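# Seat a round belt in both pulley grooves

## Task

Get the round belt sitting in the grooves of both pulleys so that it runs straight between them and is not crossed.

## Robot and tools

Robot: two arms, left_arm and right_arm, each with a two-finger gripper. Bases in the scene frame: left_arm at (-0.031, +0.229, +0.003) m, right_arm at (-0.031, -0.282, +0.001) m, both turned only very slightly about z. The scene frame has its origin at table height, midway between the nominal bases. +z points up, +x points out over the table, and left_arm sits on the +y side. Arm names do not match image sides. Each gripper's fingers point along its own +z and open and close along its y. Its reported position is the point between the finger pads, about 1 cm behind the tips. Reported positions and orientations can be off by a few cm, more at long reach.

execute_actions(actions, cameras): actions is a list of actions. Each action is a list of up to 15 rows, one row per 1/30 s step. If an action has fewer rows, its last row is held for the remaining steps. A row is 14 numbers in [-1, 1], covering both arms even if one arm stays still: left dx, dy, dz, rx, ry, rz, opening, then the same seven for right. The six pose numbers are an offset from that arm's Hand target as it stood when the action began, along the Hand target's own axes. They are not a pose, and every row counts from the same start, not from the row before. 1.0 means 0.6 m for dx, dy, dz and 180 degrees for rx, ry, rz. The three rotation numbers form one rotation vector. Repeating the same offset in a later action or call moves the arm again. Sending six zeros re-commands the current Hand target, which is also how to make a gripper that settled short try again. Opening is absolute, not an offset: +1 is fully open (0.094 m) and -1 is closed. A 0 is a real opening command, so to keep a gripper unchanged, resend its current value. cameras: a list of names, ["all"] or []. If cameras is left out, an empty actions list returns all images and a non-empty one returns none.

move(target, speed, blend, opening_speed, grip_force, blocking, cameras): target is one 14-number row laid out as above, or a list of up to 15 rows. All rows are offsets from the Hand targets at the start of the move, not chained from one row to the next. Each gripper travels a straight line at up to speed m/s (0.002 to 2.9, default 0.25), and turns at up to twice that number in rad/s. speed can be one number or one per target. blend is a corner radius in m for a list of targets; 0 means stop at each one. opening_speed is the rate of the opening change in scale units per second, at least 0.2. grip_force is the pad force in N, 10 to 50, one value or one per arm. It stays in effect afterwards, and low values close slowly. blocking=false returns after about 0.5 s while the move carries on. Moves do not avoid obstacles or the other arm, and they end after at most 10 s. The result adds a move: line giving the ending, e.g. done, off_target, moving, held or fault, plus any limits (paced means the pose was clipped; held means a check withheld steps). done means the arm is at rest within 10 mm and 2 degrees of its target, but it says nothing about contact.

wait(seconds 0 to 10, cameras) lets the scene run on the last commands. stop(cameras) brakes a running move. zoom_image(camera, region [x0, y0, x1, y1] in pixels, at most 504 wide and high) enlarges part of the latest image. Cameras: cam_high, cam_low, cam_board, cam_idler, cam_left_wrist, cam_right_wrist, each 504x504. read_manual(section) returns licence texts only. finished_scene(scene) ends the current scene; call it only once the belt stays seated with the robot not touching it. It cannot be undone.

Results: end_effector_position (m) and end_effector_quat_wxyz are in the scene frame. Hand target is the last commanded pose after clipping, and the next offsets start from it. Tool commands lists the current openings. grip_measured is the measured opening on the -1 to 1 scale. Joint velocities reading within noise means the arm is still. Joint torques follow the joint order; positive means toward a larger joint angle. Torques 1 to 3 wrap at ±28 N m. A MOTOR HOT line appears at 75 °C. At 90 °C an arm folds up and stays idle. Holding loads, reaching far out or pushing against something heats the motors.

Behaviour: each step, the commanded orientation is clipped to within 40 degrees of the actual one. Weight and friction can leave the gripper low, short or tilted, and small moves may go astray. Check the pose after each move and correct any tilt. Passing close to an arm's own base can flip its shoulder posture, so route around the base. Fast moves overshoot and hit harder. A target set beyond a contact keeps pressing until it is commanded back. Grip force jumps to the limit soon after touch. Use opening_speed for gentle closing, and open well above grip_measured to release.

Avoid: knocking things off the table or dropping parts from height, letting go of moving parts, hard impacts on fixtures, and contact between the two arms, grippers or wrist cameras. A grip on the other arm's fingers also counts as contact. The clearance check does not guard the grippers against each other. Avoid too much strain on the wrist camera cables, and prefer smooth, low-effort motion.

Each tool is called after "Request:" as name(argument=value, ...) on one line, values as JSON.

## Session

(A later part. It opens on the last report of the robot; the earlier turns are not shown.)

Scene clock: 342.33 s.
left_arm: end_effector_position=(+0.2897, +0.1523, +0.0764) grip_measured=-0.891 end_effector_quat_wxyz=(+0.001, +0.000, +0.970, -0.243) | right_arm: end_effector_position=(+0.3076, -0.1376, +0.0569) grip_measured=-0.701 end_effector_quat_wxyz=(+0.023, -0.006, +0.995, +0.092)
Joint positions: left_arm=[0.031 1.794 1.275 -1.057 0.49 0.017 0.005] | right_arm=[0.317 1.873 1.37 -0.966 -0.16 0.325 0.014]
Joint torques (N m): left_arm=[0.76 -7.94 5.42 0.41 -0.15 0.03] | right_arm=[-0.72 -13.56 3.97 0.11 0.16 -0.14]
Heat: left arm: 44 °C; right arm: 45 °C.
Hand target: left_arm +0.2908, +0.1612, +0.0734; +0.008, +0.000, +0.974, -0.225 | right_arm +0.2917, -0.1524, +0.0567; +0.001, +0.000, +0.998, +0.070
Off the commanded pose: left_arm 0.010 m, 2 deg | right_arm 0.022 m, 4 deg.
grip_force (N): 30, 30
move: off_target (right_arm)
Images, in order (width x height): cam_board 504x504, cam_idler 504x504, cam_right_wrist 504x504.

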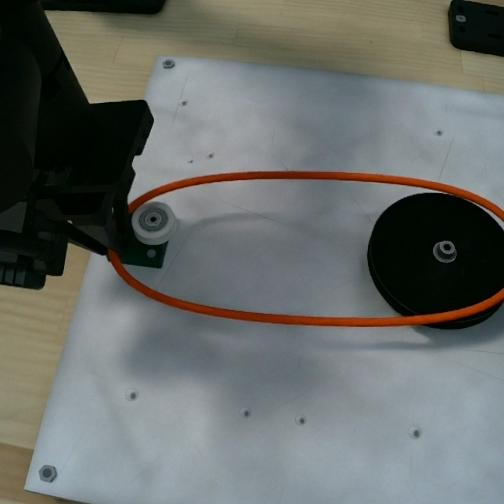

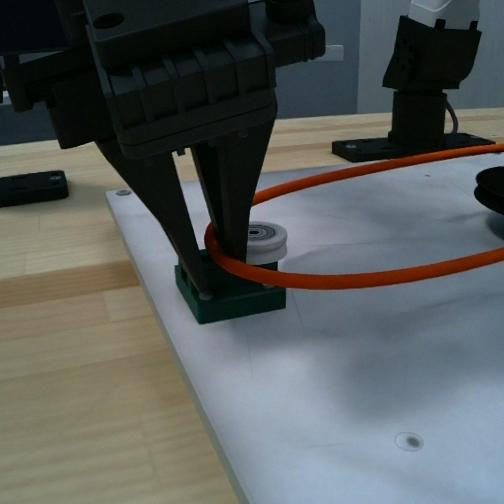

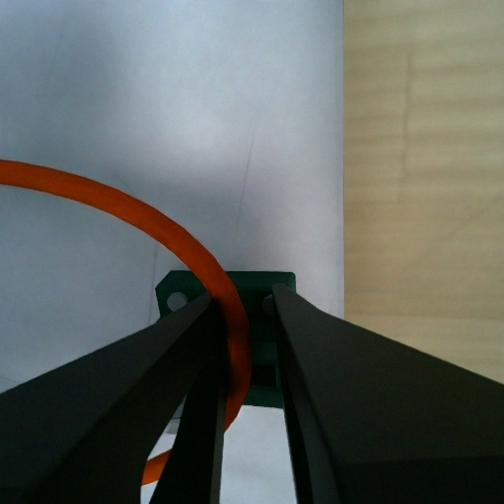

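Request:
move(target=[[0,0,0,0,0,0,-0.95, 0,-0.002,-0.018,0,0,0,-0.7],[0,0.02,0,0,0,0,-0.95, 0.013,-0.005,-0.018,0,0,0,-0.7],[0,0.02,0,0,0,0,-0.95, 0.013,-0.005,-0.018,0,-0.045,0,-0.95]], cameras=["cam_idler","cam_right_wrist","cam_board"])

Request:
zoom_image(camera="cam_idler", region=[150, 160, 320, 330])

Scene clock: 359.57 s.
left_arm: end_effector_position=(+0.2890, +0.1554, +0.0765) grip_measured=-0.891 end_effector_quat_wxyz=(+0.005, +0.004, +0.967, -0.256) | right_arm: end_effector_position=(+0.2854, -0.1402, +0.0650) grip_measured=-0.873 end_effector_quat_wxyz=(+0.062, -0.007, +0.993, +0.103)
Joint positions: left_arm=[0.053 1.794 1.266 -1.057 0.517 0.052 0.005] | right_arm=[0.334 1.712 1.193 -0.863 -0.153 0.345 0.006]
Joint torques (N m): left_arm=[1.87 -7.1 5.64 0.4 -0.41 0.05] | right_arm=[-0.64 -12.25 4.97 0.57 0.7 0.03]
Motor temperatures (°C): left_arm=[25 44 33 24 25 23 27] | right_arm=[24 50 34 25 26 22 24]
Heat: left arm: 44 °C; right arm: 50 °C.
Hand target: left_arm +0.2909, +0.1720, +0.0682; +0.008, +0.000, +0.974, -0.225 | right_arm +0.2838, -0.1570, +0.0669; +0.071, +0.005, +0.995, +0.069
Off the commanded pose: left_arm 0.019 m, 4 deg | right_arm 0.017 m, 4 deg.
grip_force (N): 30, 30
move: off_target (left_arm, right_arm); target 3's new opening was sent with right_arm's hand 0.016 m and 4 deg from that target
Images, in order (width x height): cam_board 504x504, cam_idler 504x504, cam_right_wrist 504x504.

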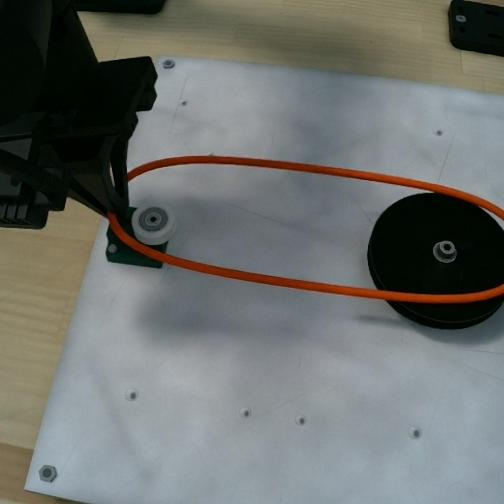

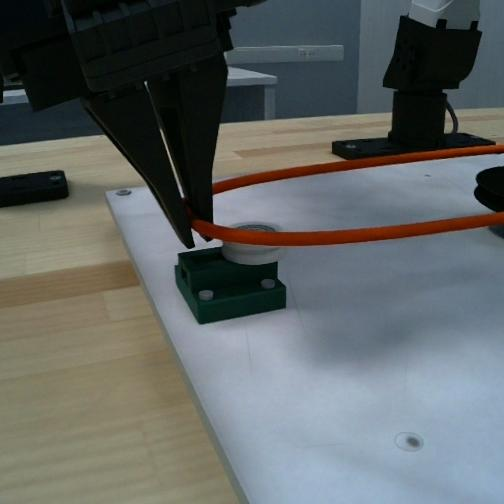

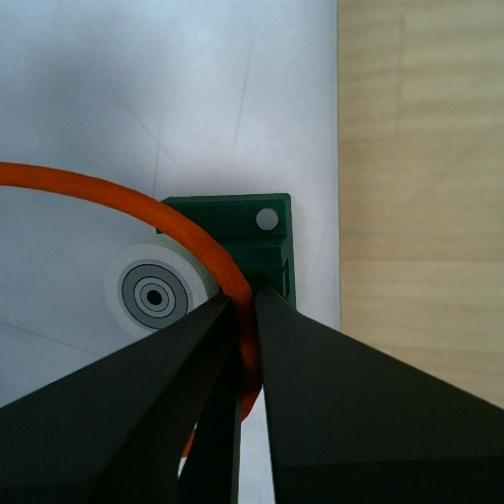

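Scaled by 2.965 from the camera's 504x504 image, which has a finer 720x720 frame.

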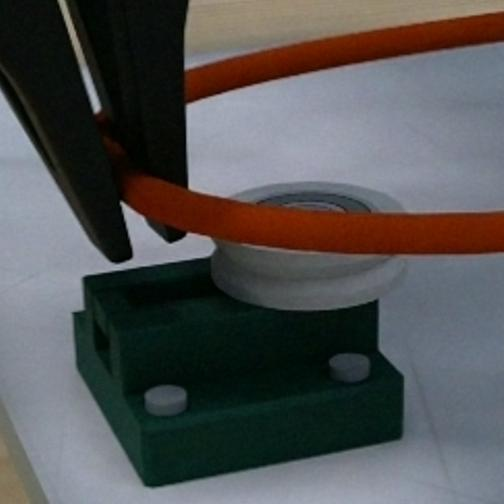

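Request:
move(target=[[0,0,0,0,0,0,-0.95, 0.0,0,0.018,0,0,0,-0.95]], cameras=["cam_idler","cam_right_wrist","cam_board"])

Request:
zoom_image(camera="cam_idler", region=[150, 160, 320, 330])

Scene clock: 366.00 s.
left_arm: end_effector_position=(+0.2890, +0.1553, +0.0766) grip_measured=-0.891 end_effector_quat_wxyz=(+0.005, +0.004, +0.967, -0.256) | right_arm: end_effector_position=(+0.2872, -0.1388, +0.0605) grip_measured=-0.875 end_effector_quat_wxyz=(+0.070, -0.008, +0.992, +0.106)
Joint positions: left_arm=[0.053 1.794 1.266 -1.057 0.517 0.052 0.005] | right_arm=[0.336 1.712 1.172 -0.826 -0.153 0.348 0.006]
Joint torques (N m): left_arm=[1.96 -7.08 5.64 0.41 -0.4 0.07] | right_arm=[-0.58 -10.61 4.78 0.63 0.63 0.04]
Heat: left arm: 44 °C; right arm: 50 °C.
Hand target: left_arm +0.2909, +0.1720, +0.0682; +0.008, +0.000, +0.974, -0.225 | right_arm +0.2855, -0.1554, +0.0564; +0.071, +0.005, +0.995, +0.069
Off the commanded pose: left_arm 0.019 m, 4 deg | right_arm 0.017 m, 4 deg.
grip_force (N): 30, 30
move: off_target (left_arm, right_arm)
Images, in order (width x height): cam_board 504x504, cam_idler 504x504, cam_right_wrist 504x504.

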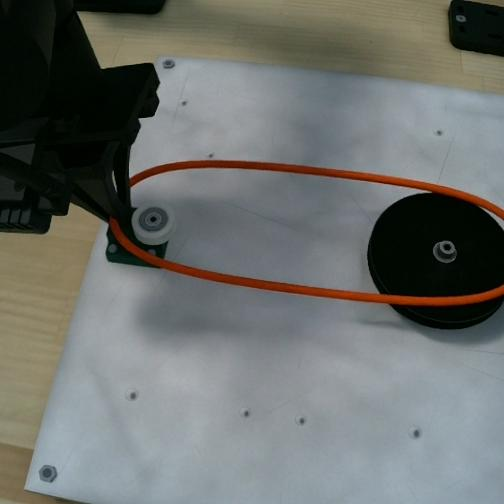

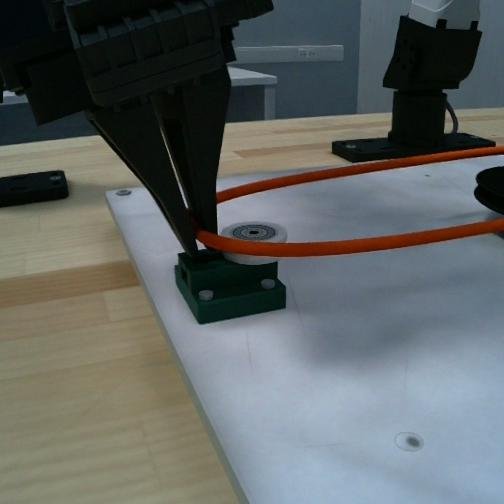

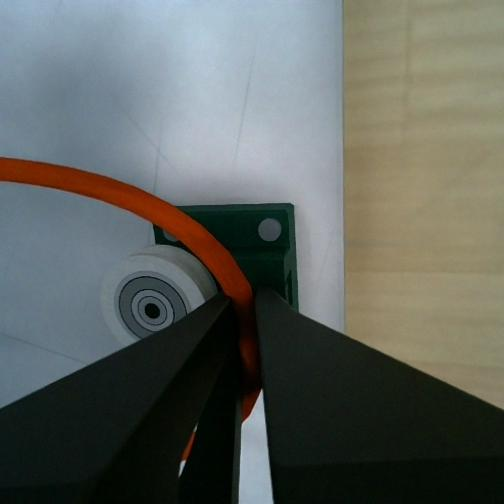

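Scaled by 2.965 from the camera's 504x504 image, which has a finer 720x720 frame.

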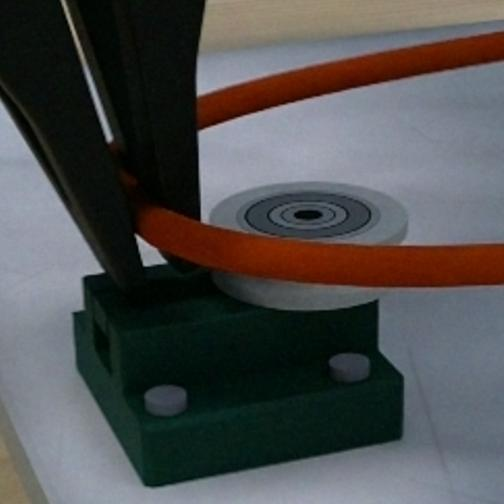

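Request:
move(target=[[0,0,0.008,0,0,0,-0.95, 0.002,-0.003,0.012,0,0,0,-0.95]], cameras=["cam_idler","cam_right_wrist"])

Request:
zoom_image(camera="cam_idler", region=[150, 160, 320, 330])

Scene clock: 379.50 s.
left_arm: end_effector_position=(+0.2872, +0.1553, +0.0737) grip_measured=-0.891 end_effector_quat_wxyz=(+0.003, +0.004, +0.967, -0.256) | right_arm: end_effector_position=(+0.2881, -0.1384, +0.0590) grip_measured=-0.876 end_effector_quat_wxyz=(+0.073, -0.008, +0.991, +0.107)
Joint positions: left_arm=[0.053 1.794 1.254 -1.049 0.517 0.052 0.005] | right_arm=[0.336 1.711 1.162 -0.81 -0.153 0.348 0.006]
Joint torques (N m): left_arm=[1.28 -6.71 5.55 0.52 -0.39 -0.01] | right_arm=[-0.69 -9.61 3.59 0.79 0.59 -0.02]
Heat: left arm: 44 °C; right arm: 49 °C.
Hand target: left_arm +0.2909, +0.1699, +0.0639; +0.008, +0.000, +0.974, -0.225 | right_arm +0.2853, -0.1562, +0.0489; +0.071, +0.005, +0.995, +0.069
Off the commanded pose: left_arm 0.018 m, 4 deg | right_arm 0.021 m, 5 deg.
grip_force (N): 30, 30
move: off_target (left_arm, right_arm)
Images, in order (width x height): cam_idler 504x504, cam_right_wrist 504x504.

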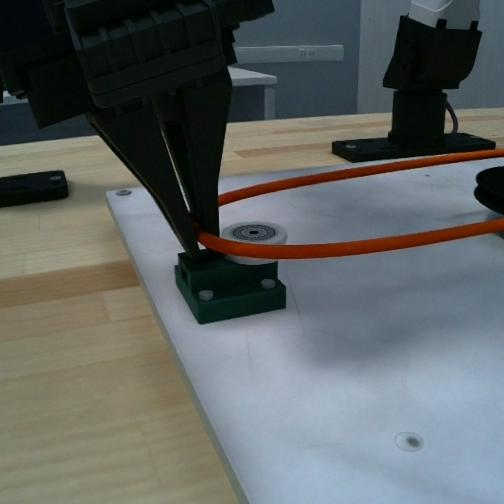

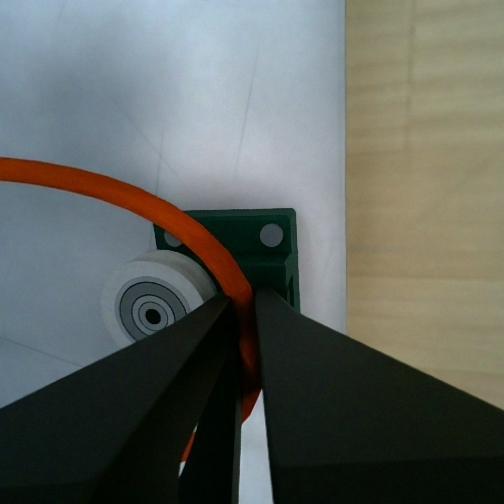

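Scaled by 2.965 from the camera's 504x504 image, which has a finer 720x720 frame.

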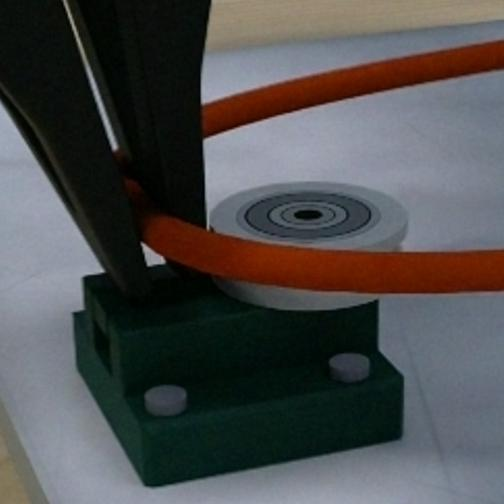

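Request:
move(target=[[0,0.02,0,0,0,0,-0.95, 0,0,-0.007,0,0,0,-0.75]], cameras=["cam_idler","cam_right_wrist"])

Request:
move(target=[[0,0,0,0,0,0,-0.95, 0.035,0.003,0,0,0,0,-0.75]], cameras=["cam_idler","cam_right_wrist","cam_board"])

Request:
zoom_image(camera="cam_idler", region=[150, 160, 320, 330])

Scene clock: 394.57 s.
left_arm: end_effector_position=(+0.2875, +0.1617, +0.0707) grip_measured=-0.891 end_effector_quat_wxyz=(+0.004, +0.006, +0.966, -0.259) | right_arm: end_effector_position=(+0.2891, -0.1381, +0.0595) grip_measured=-0.752 end_effector_quat_wxyz=(+0.076, -0.008, +0.991, +0.108)
Joint positions: left_arm=[0.076 1.802 1.249 -1.047 0.523 0.081 0.005] | right_arm=[0.337 1.71 1.162 -0.805 -0.152 0.348 0.012]
Joint torques (N m): left_arm=[2.3 -6.38 5.56 0.48 -0.45 0.07] | right_arm=[-0.88 -10.51 4.57 0.55 0.65 -0.02]
Heat: left arm: 43 °C; right arm: 49 °C.
Hand target: left_arm +0.2910, +0.1807, +0.0587; +0.008, +0.001, +0.974, -0.225 | right_arm +0.2847, -0.1568, +0.0530; +0.071, +0.005, +0.995, +0.069
Off the commanded pose: left_arm 0.023 m, 4 deg | right_arm 0.020 m, 5 deg.
grip_force (N): 30, 30
move: off_target (left_arm, right_arm)
Images, in order (width x height): cam_idler 504x504, cam_right_wrist 504x504.

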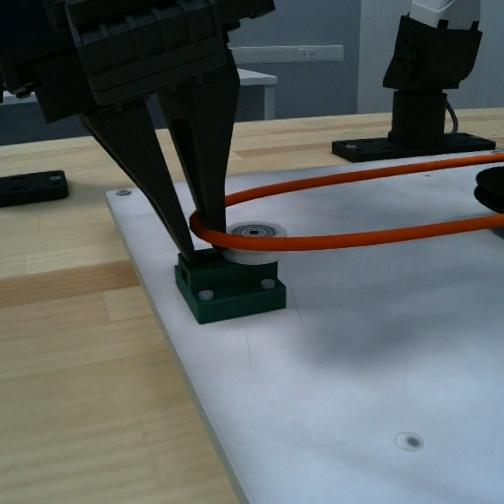

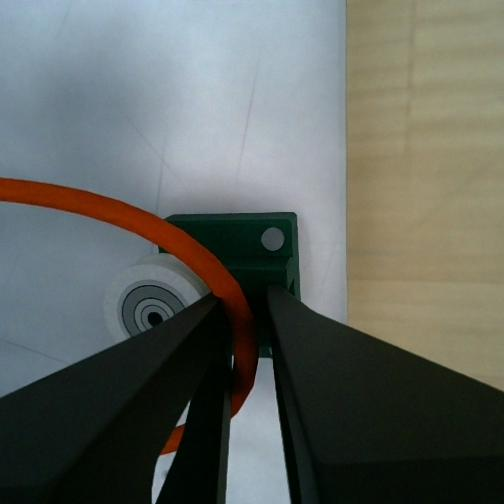

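Scene clock: 395.47 s.
left_arm: end_effector_position=(+0.2876, +0.1616, +0.0707) grip_measured=-0.891 end_effector_quat_wxyz=(+0.005, +0.006, +0.966, -0.259) | right_arm: end_effector_position=(+0.2740, -0.1362, +0.0582) grip_measured=-0.751 end_effector_quat_wxyz=(+0.084, -0.008, +0.991, +0.108)
Joint positions: left_arm=[0.076 1.802 1.249 -1.046 0.523 0.082 0.005] | right_arm=[0.363 1.648 1.084 -0.769 -0.141 0.374 0.012]
Joint torques (N m): left_arm=[2.35 -6.41 5.5 0.48 -0.45 0.06] | right_arm=[-0.68 -10 3.84 0.52 0.53 0.04]
Heat: left arm: 43 °C; right arm: 49 °C.
Hand target: left_arm +0.2910, +0.1807, +0.0587; +0.008, +0.001, +0.974, -0.225 | right_arm +0.2638, -0.1546, +0.0503; +0.071, +0.005, +0.995, +0.069
Off the commanded pose: left_arm 0.023 m, 4 deg | right_arm 0.022 m, 5 deg.
grip_force (N): 30, 30
move: off_target (left_arm, right_arm)
Images, in order (width x height): cam_board 504x504, cam_idler 504x504, cam_right_wrist 504x504.

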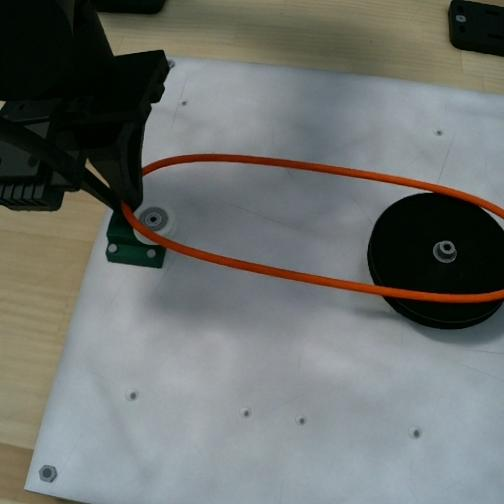

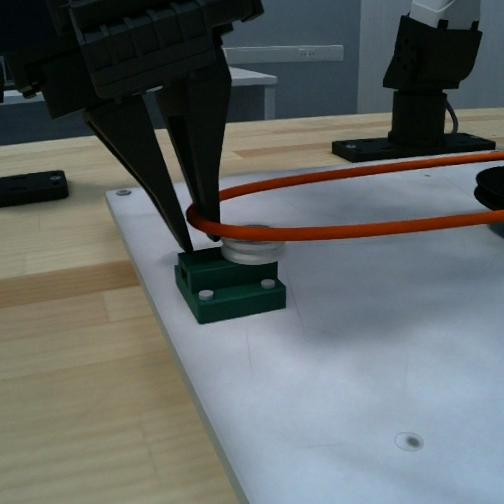

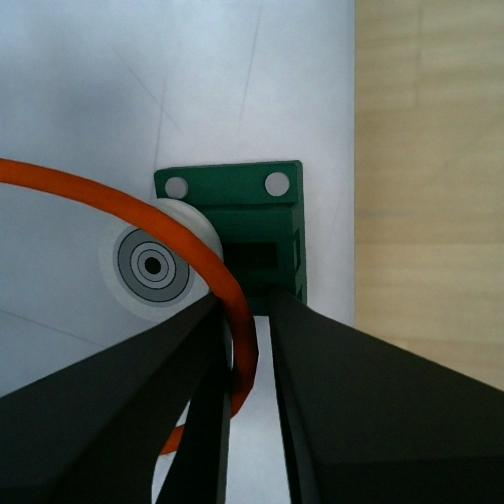

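Scaled by 2.965 from the camera's 504x504 image, which has a finer 720x720 frame.

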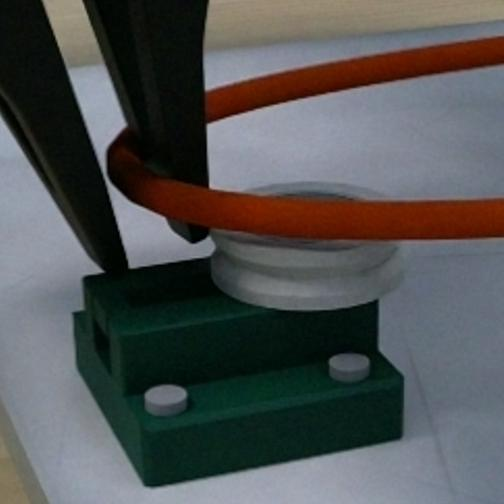

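Request:
move(target=[[0,-0.04,0,0,0,0,-0.95, -0.02,0.02,-0.03,0,0,0,-0.75],[0,-0.08,0,0,0,0,-0.95, -0.032,0.045,-0.03,0,0,0,-0.6]], cameras=["cam_idler","cam_right_wrist","cam_board"])

Request:
zoom_image(camera="cam_idler", region=[150, 160, 320, 330])

Scene clock: 422.67 s.
left_arm: end_effector_position=(+0.2848, +0.1467, +0.0701) grip_measured=-0.891 end_effector_quat_wxyz=(-0.009, -0.008, +0.976, -0.215) | right_arm: end_effector_position=(+0.2753, -0.1271, +0.0704) grip_measured=-0.601 end_effector_quat_wxyz=(+0.066, -0.001, +0.994, +0.083)
Joint positions: left_arm=[-0.014 1.789 1.261 -1.045 0.434 -0.045 0.005] | right_arm=[0.408 1.694 1.2 -0.888 -0.097 0.427 0.019]
Joint torques (N m): left_arm=[-2.14 -8.8 7.32 0.45 0.35 -0.19] | right_arm=[0.16 -9.02 8.88 0.56 0.25 0.01]
Heat: left arm: 44 °C; right arm: 48 °C.
Hand target: left_arm +0.2907, +0.1376, +0.0796; +0.008, +0.000, +0.974, -0.224 | right_arm +0.2803, -0.1307, +0.0744; +0.071, +0.005, +0.995, +0.069
Off the commanded pose: left_arm 0.015 m, 2 deg | right_arm 0.007 m, 2 deg.
grip_force (N): 30, 30
move: off_target (left_arm)
Images, in order (width x height): cam_board 504x504, cam_idler 504x504, cam_right_wrist 504x504.

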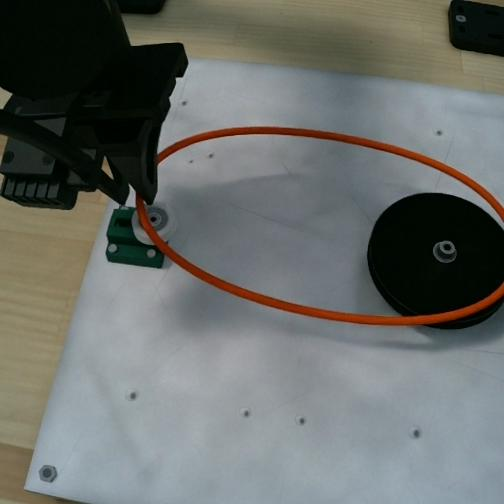

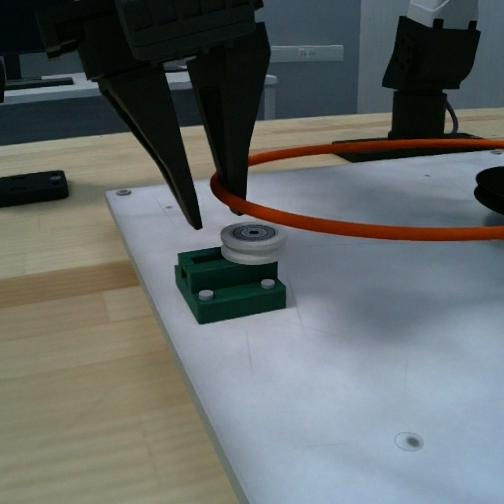

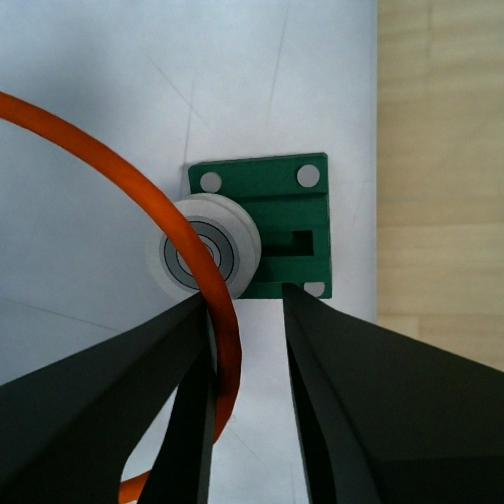

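Scaled by 2.965 from the camera's 504x504 image, which has a finer 720x720 frame.

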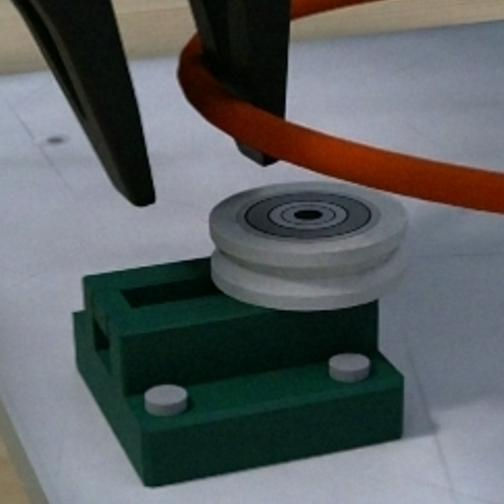

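Request:
move(target=[[0,0,0,0,0,0,-0.95, -0.005,0.016,0.0,0,0,0,-0.5],[0,0,0,0,0,0,-0.95, -0.005,0.016,-0.005,0,0,0,-0.5]], cameras=["cam_idler","cam_right_wrist","cam_board"])

Request:
zoom_image(camera="cam_idler", region=[150, 160, 320, 330])

Scene clock: 433.87 s.
left_arm: end_effector_position=(+0.2848, +0.1467, +0.0701) grip_measured=-0.891 end_effector_quat_wxyz=(-0.009, -0.008, +0.976, -0.215) | right_arm: end_effector_position=(+0.2777, -0.1205, +0.0731) grip_measured=-0.501 end_effector_quat_wxyz=(+0.063, +0.001, +0.995, +0.078)
Joint positions: left_arm=[-0.014 1.789 1.261 -1.045 0.434 -0.045 0.005] | right_arm=[0.428 1.717 1.239 -0.912 -0.088 0.449 0.023]
Joint torques (N m): left_arm=[-2.14 -8.83 7.35 0.47 0.35 -0.2] | right_arm=[0.25 -9.7 8.94 0.61 0.22 0.07]
Heat: left arm: 44 °C; right arm: 48 °C.
Hand target: left_arm +0.2907, +0.1376, +0.0796; +0.008, +0.000, +0.974, -0.224 | right_arm +0.2828, -0.1218, +0.0790; +0.071, +0.005, +0.995, +0.069
Off the commanded pose: left_arm 0.014 m, 2 deg | right_arm 0.008 m, 1 deg.
grip_force (N): 30, 30
move: off_target (left_arm)
Images, in order (width x height): cam_board 504x504, cam_idler 504x504, cam_right_wrist 504x504.

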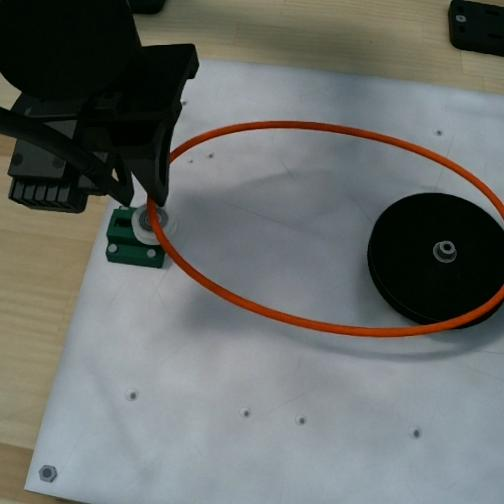

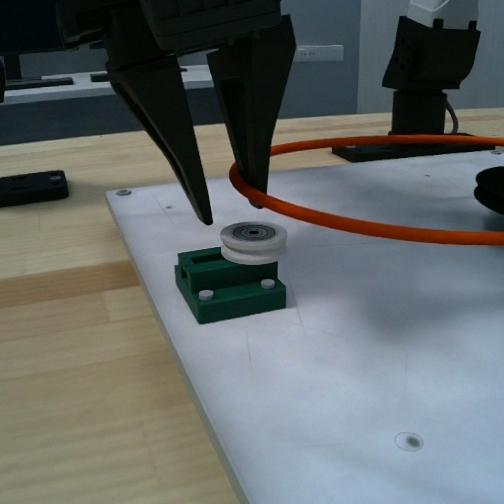

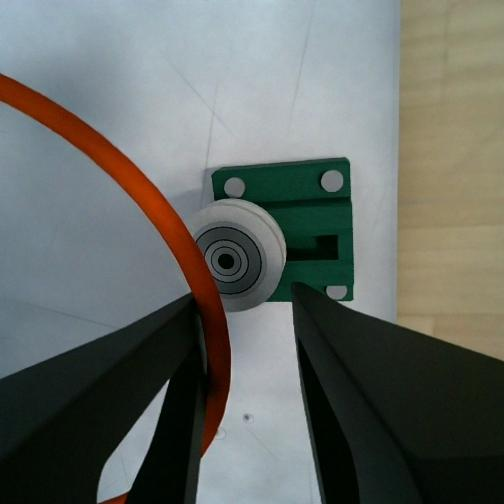

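Scaled by 2.965 from the camera's 504x504 image, which has a finer 720x720 frame.

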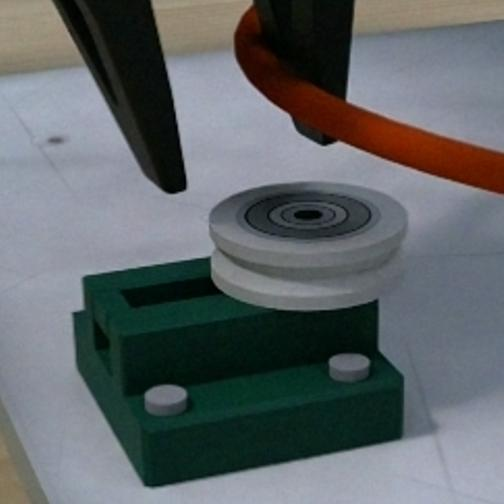

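Request:
move(target=[[0,0,0,0,0,0,-0.95, -0.03,0.018,-0.006,0,0,0,-0.4]], cameras=["cam_idler","cam_right_wrist","cam_board"])

Request:
zoom_image(camera="cam_idler", region=[150, 130, 350, 330])

Scene clock: 442.60 s.
left_arm: end_effector_position=(+0.2848, +0.1467, +0.0701) grip_measured=-0.891 end_effector_quat_wxyz=(-0.009, -0.008, +0.976, -0.215) | right_arm: end_effector_position=(+0.2944, -0.1123, +0.0816) grip_measured=-0.401 end_effector_quat_wxyz=(+0.063, +0.002, +0.995, +0.076)
Joint positions: left_arm=[-0.014 1.789 1.261 -1.045 0.434 -0.045 0.005] | right_arm=[0.431 1.781 1.35 -0.96 -0.083 0.453 0.028]
Joint torques (N m): left_arm=[-2.15 -8.9 7.38 0.45 0.35 -0.2] | right_arm=[0.5 -9.96 9.16 0.67 0.18 0.02]
Heat: left arm: 45 °C; right arm: 48 °C.
Hand target: left_arm +0.2907, +0.1376, +0.0796; +0.008, +0.000, +0.974, -0.225 | right_arm +0.3001, -0.1118, +0.0866; +0.071, +0.005, +0.995, +0.069
Off the commanded pose: left_arm 0.014 m, 2 deg | right_arm 0.008 m, 1 deg.
grip_force (N): 30, 30
move: off_target (left_arm)
Images, in order (width x height): cam_board 504x504, cam_idler 504x504, cam_right_wrist 504x504.

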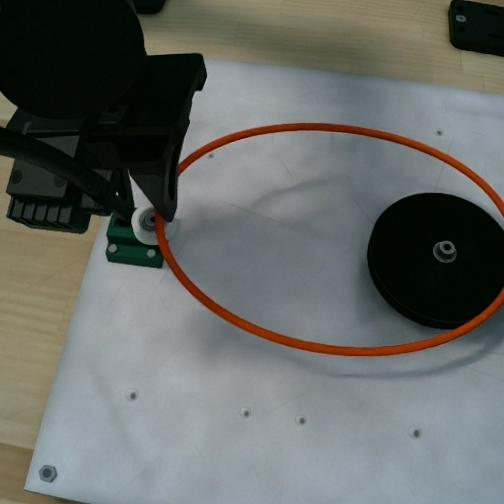

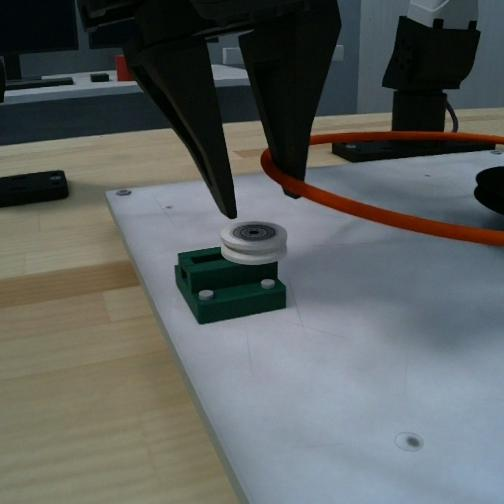

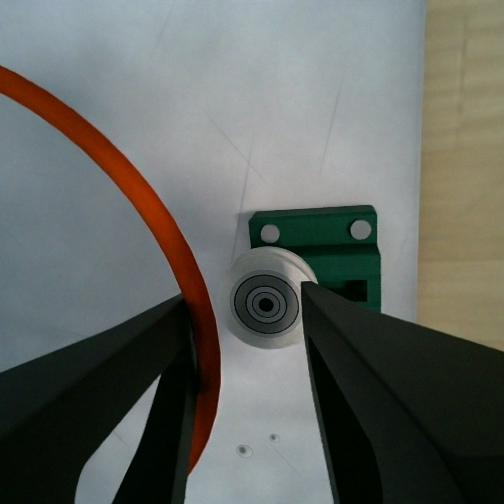

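Scaled by 2.520 from the camera's 504x504 image, which has a finer 720x720 frame.

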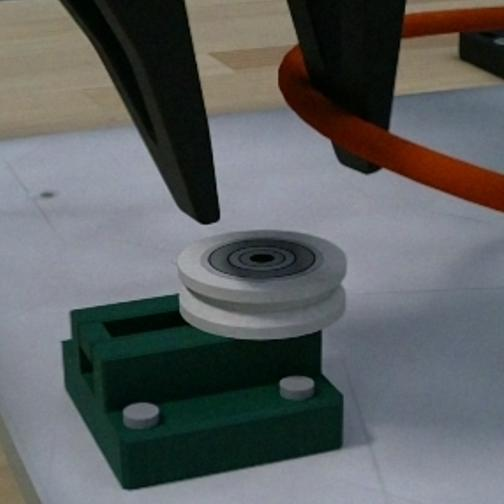

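Request:
move(target=[[0,0,0,0,0,0,-0.95, -0.01,0.022,0,0,0,0,-0.4]], cameras=["cam_idler","cam_right_wrist","cam_board"])

Request:
zoom_image(camera="cam_idler", region=[150, 130, 350, 330])

Scene clock: 448.23 s.
left_arm: end_effector_position=(+0.2848, +0.1467, +0.0701) grip_measured=-0.891 end_effector_quat_wxyz=(-0.010, -0.008, +0.976, -0.215) | right_arm: end_effector_position=(+0.3002, -0.1012, +0.0841) grip_measured=-0.401 end_effector_quat_wxyz=(+0.063, +0.002, +0.995, +0.071)
Joint positions: left_arm=[-0.014 1.789 1.261 -1.045 0.434 -0.046 0.005] | right_arm=[0.457 1.82 1.409 -0.983 -0.07 0.478 0.028]
Joint torques (N m): left_arm=[-2.09 -8.84 7.3 0.45 0.35 -0.19] | right_arm=[0.38 -10.28 9.02 0.71 0.06 0.02]
Heat: left arm: 45 °C; right arm: 47 °C.
Hand target: left_arm +0.2907, +0.1375, +0.0796; +0.008, +0.000, +0.974, -0.225 | right_arm +0.3060, -0.0988, +0.0892; +0.071, +0.005, +0.995, +0.069
Off the commanded pose: left_arm 0.014 m, 2 deg | right_arm 0.008 m, 1 deg.
grip_force (N): 30, 30
move: off_target (left_arm)
Images, in order (width x height): cam_board 504x504, cam_idler 504x504, cam_right_wrist 504x504.

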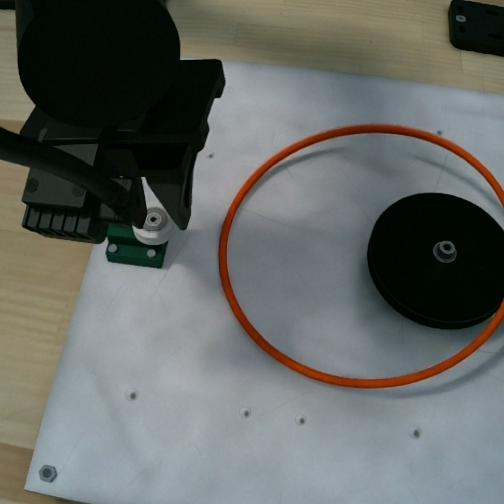

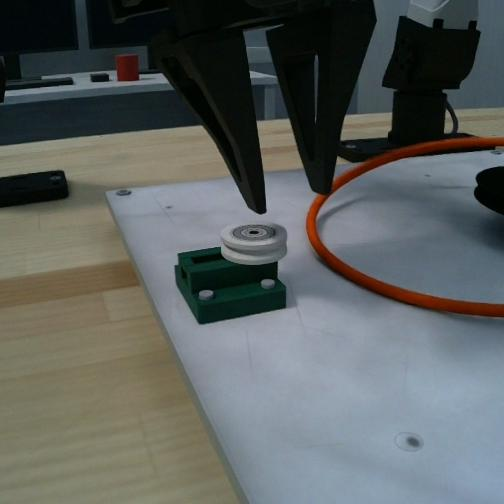

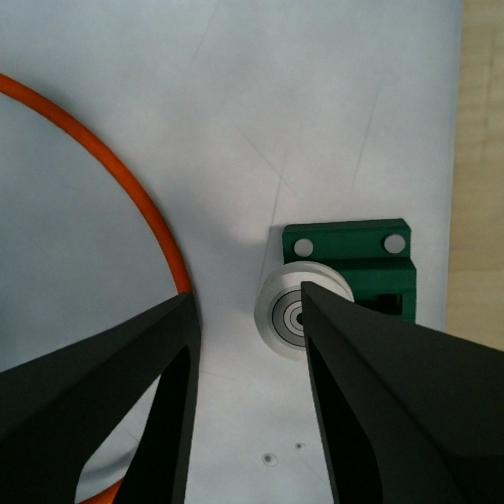

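Scaled by 2.520 from the camera's 504x504 image, which has a finer 720x720 frame.

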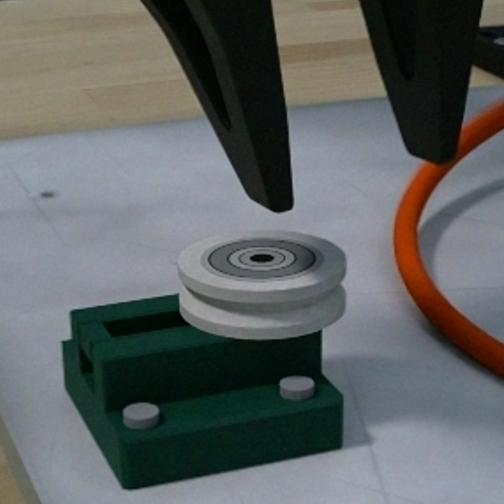

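Request:
move(target=[[0,0,0,0,0,0,-0.95, 0.03,0.025,-0.02,0,0.045,0,-0.3]], cameras=["cam_idler","cam_right_wrist","cam_board","cam_low"])

Scene clock: 471.80 s.
left_arm: end_effector_position=(+0.2848, +0.1467, +0.0701) grip_measured=-0.891 end_effector_quat_wxyz=(-0.010, -0.008, +0.976, -0.215) | right_arm: end_effector_position=(+0.2833, -0.0909, +0.0956) grip_measured=-0.302 end_effector_quat_wxyz=(-0.002, -0.002, +0.998, +0.062)
Joint positions: left_arm=[-0.014 1.789 1.261 -1.045 0.434 -0.046 0.005] | right_arm=[0.483 1.889 1.556 -1.182 -0.112 0.494 0.033]
Joint torques (N m): left_arm=[-2.14 -8.88 7.32 0.46 0.36 -0.2] | right_arm=[0.54 -10.89 9.01 0.45 -0.18 0.02]
Motor temperatures (°C): left_arm=[25 46 39 24 25 23 27] | right_arm=[24 46 37 26 26 22 24]
Heat: left arm: 46 °C; right arm: 46 °C.
Hand target: left_arm +0.2907, +0.1375, +0.0796; +0.008, +0.000, +0.974, -0.225 | right_arm +0.2866, -0.0853, +0.1006; +0.001, +0.000, +0.998, +0.070
Off the commanded pose: left_arm 0.014 m, 2 deg | right_arm 0.008 m, 1 deg.
grip_force (N): 30, 30
move: off_target (left_arm)
Images, in order (width x height): cam_low 504x504, cam_board 504x504, cam_idler 504x504, cam_right_wrist 504x504.

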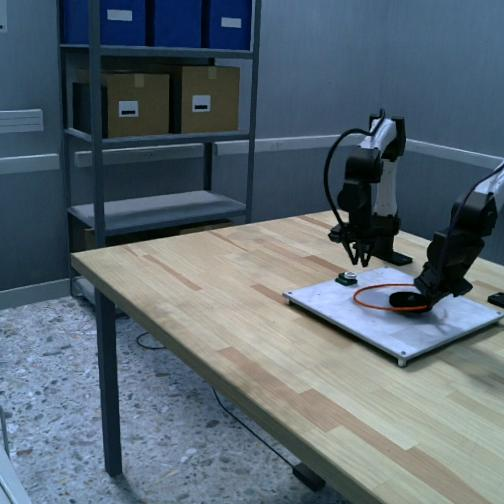

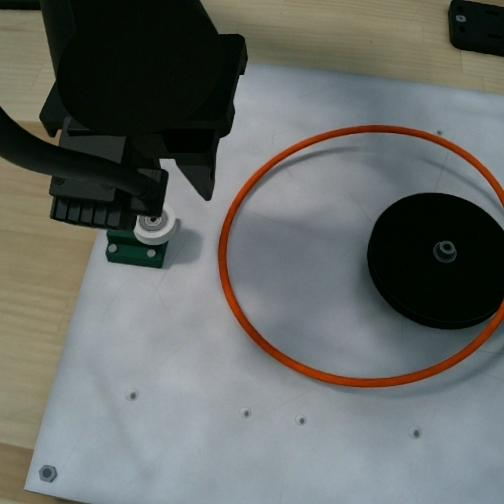

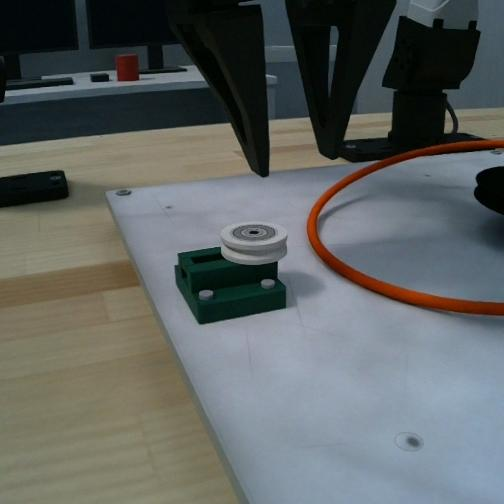

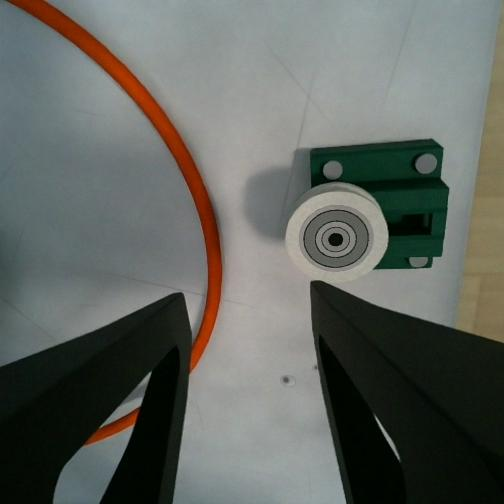

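Request:
move(target=[[0,0,0,0,0,0,-0.95, 0.005,0.012,0.055,0,0.0,0,-0.3]], cameras=["cam_idler","cam_right_wrist","cam_board"])

Request:
zoom_image(camera="cam_idler", region=[200, 100, 400, 300])

Scene clock: 479.50 s.
left_arm: end_effector_position=(+0.2848, +0.1467, +0.0701) grip_measured=-0.891 end_effector_quat_wxyz=(-0.010, -0.008, +0.976, -0.215) | right_arm: end_effector_position=(+0.2831, -0.0772, +0.0706) grip_measured=-0.302 end_effector_quat_wxyz=(-0.001, -0.002, +0.998, +0.064)
Joint positions: left_arm=[-0.014 1.789 1.261 -1.045 0.434 -0.046 0.005] | right_arm=[0.515 1.923 1.502 -1.087 -0.112 0.526 0.033]
Joint torques (N m): left_arm=[-2.1 -8.88 7.35 0.46 0.34 -0.19] | right_arm=[0.61 -11.81 5.59 0.73 -0.12 0.04]
Heat: left arm: 46 °C; right arm: 47 °C.
Hand target: left_arm +0.2907, +0.1375, +0.0796; +0.008, +0.000, +0.974, -0.225 | right_arm +0.2836, -0.0737, +0.0689; +0.001, +0.000, +0.998, +0.069
Off the commanded pose: left_arm 0.014 m, 2 deg | right_arm 0.004 m, 1 deg.
grip_force (N): 30, 30
move: off_target (left_arm)
Images, in order (width x height): cam_board 504x504, cam_idler 504x504, cam_right_wrist 504x504.

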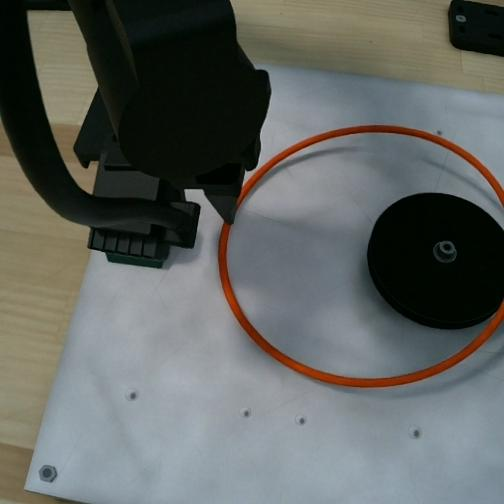

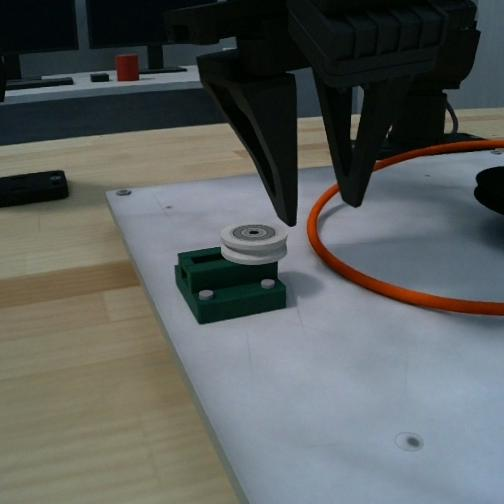

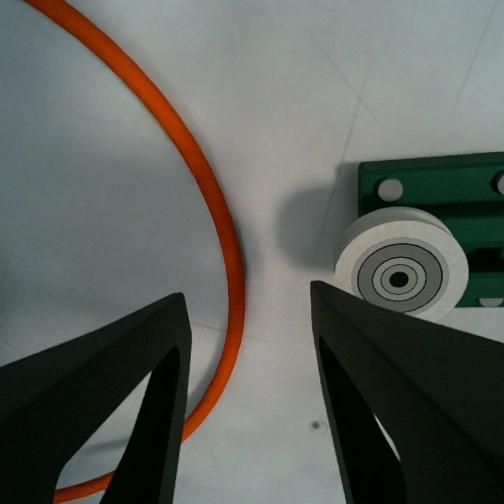

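Scaled by 2.520 from the camera's 504x504 image, which has a finer 720x720 frame.

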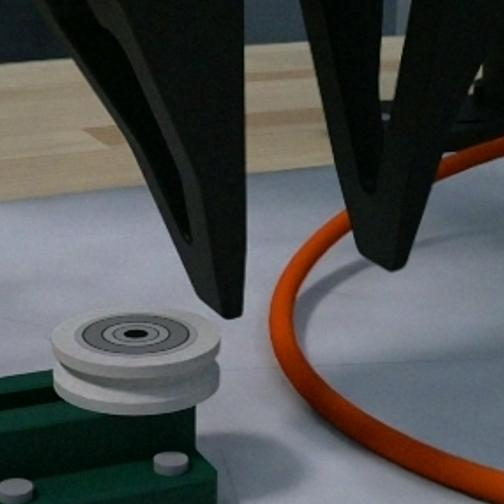

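Request:
move(target=[[0,0,0,0,0,0,-0.95, 0.0,0.0,0.030,0,0.0,0,-0.3]], cameras=["cam_idler","cam_right_wrist"])

Request:
zoom_image(camera="cam_idler", region=[200, 140, 400, 340])

Scene clock: 488.30 s.
left_arm: end_effector_position=(+0.2848, +0.1467, +0.0701) grip_measured=-0.891 end_effector_quat_wxyz=(-0.010, -0.008, +0.976, -0.215) | right_arm: end_effector_position=(+0.2837, -0.0739, +0.0550) grip_measured=-0.302 end_effector_quat_wxyz=(+0.001, -0.002, +0.998, +0.067)
Joint positions: left_arm=[-0.014 1.789 1.261 -1.045 0.434 -0.046 0.005] | right_arm=[0.521 1.938 1.458 -1.022 -0.114 0.532 0.033]
Joint torques (N m): left_arm=[-2.11 -8.83 7.31 0.45 0.37 -0.18] | right_arm=[0.58 -11.36 5.29 0.69 -0.09 0.01]
Heat: left arm: 47 °C; right arm: 48 °C.
Hand target: left_arm +0.2907, +0.1375, +0.0796; +0.008, +0.000, +0.974, -0.225 | right_arm +0.2835, -0.0711, +0.0511; +0.000, +0.000, +0.998, +0.069
Off the commanded pose: left_arm 0.014 m, 2 deg | right_arm 0.005 m, 0 deg.
grip_force (N): 30, 30
move: off_target (left_arm)
Images, in order (width x height): cam_idler 504x504, cam_right_wrist 504x504.

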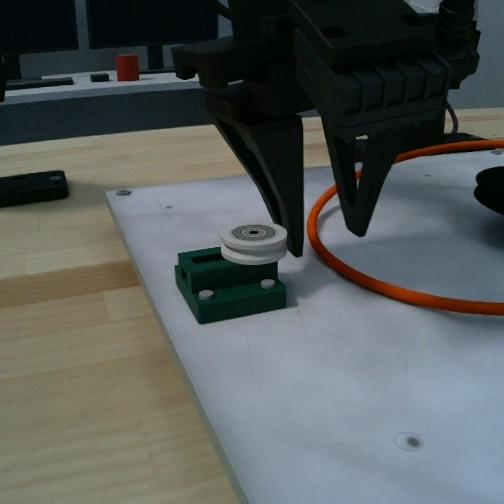

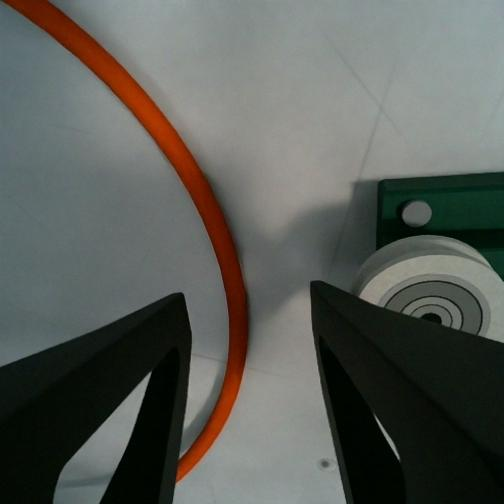

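Scaled by 2.520 from the camera's 504x504 image, which has a finer 720x720 frame.

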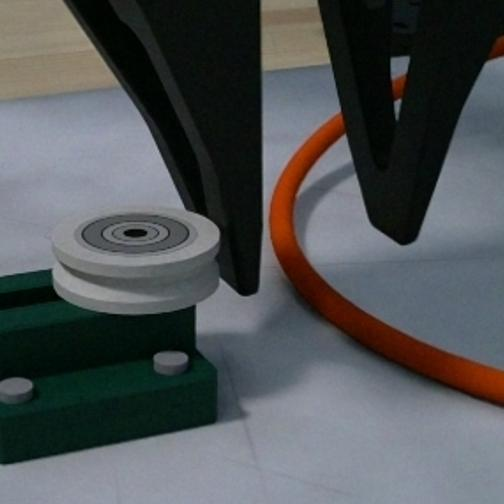

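Request:
move(target=[[0,0,0,0,0,0,-0.95, 0.0,0.0,0.010,0,0.0,0,-0.3],[0,0,0,0,0,0,-0.95, 0.0,0.0,0.010,0,0.0,0,-0.95]], cameras=["cam_idler","cam_right_wrist"])

Request:
zoom_image(camera="cam_idler", region=[200, 140, 400, 340])

Scene clock: 503.93 s.
left_arm: end_effector_position=(+0.2848, +0.1467, +0.0701) grip_measured=-0.891 end_effector_quat_wxyz=(-0.010, -0.008, +0.976, -0.215) | right_arm: end_effector_position=(+0.2849, -0.0723, +0.0504) grip_measured=-0.948 end_effector_quat_wxyz=(+0.004, -0.002, +0.998, +0.069)
Joint positions: left_arm=[-0.014 1.789 1.261 -1.045 0.434 -0.046 0.005] | right_arm=[0.523 1.943 1.445 -0.997 -0.115 0.535 0.002]
Joint torques (N m): left_arm=[-2.17 -8.9 7.27 0.44 0.35 -0.18] | right_arm=[0.43 -11.41 5.18 0.69 -0.06 0.04]
Heat: left arm: 47 °C; right arm: 48 °C.
Hand target: left_arm +0.2907, +0.1375, +0.0796; +0.008, +0.000, +0.974, -0.225 | right_arm +0.2836, -0.0702, +0.0452; +0.001, +0.000, +0.998, +0.070
Off the commanded pose: left_arm 0.014 m, 2 deg | right_arm 0.006 m, 0 deg.
grip_force (N): 30, 30
move: off_target (left_arm)
Images, in order (width x height): cam_idler 504x504, cam_right_wrist 504x504.

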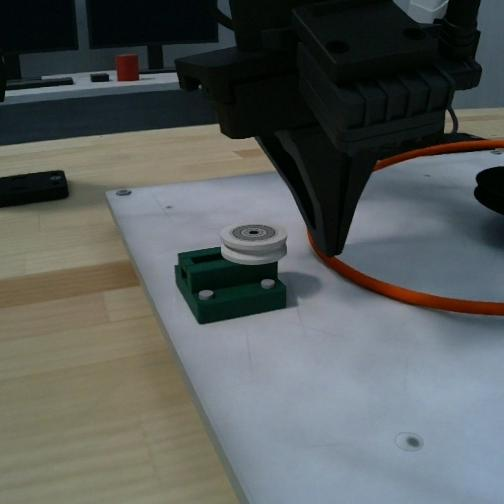

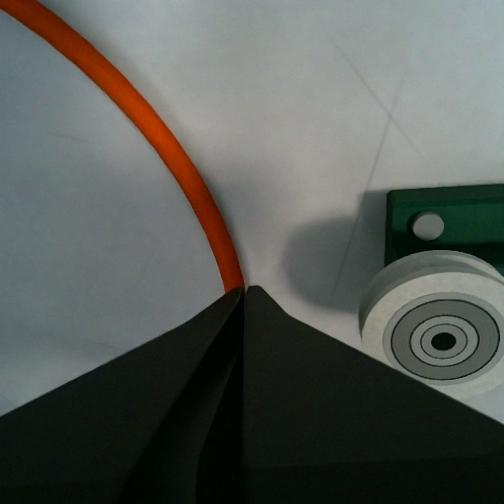

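Scaled by 2.520 from the camera's 504x504 image, which has a finer 720x720 frame.

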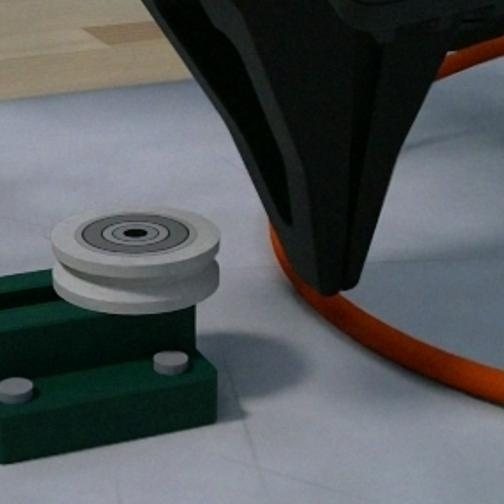

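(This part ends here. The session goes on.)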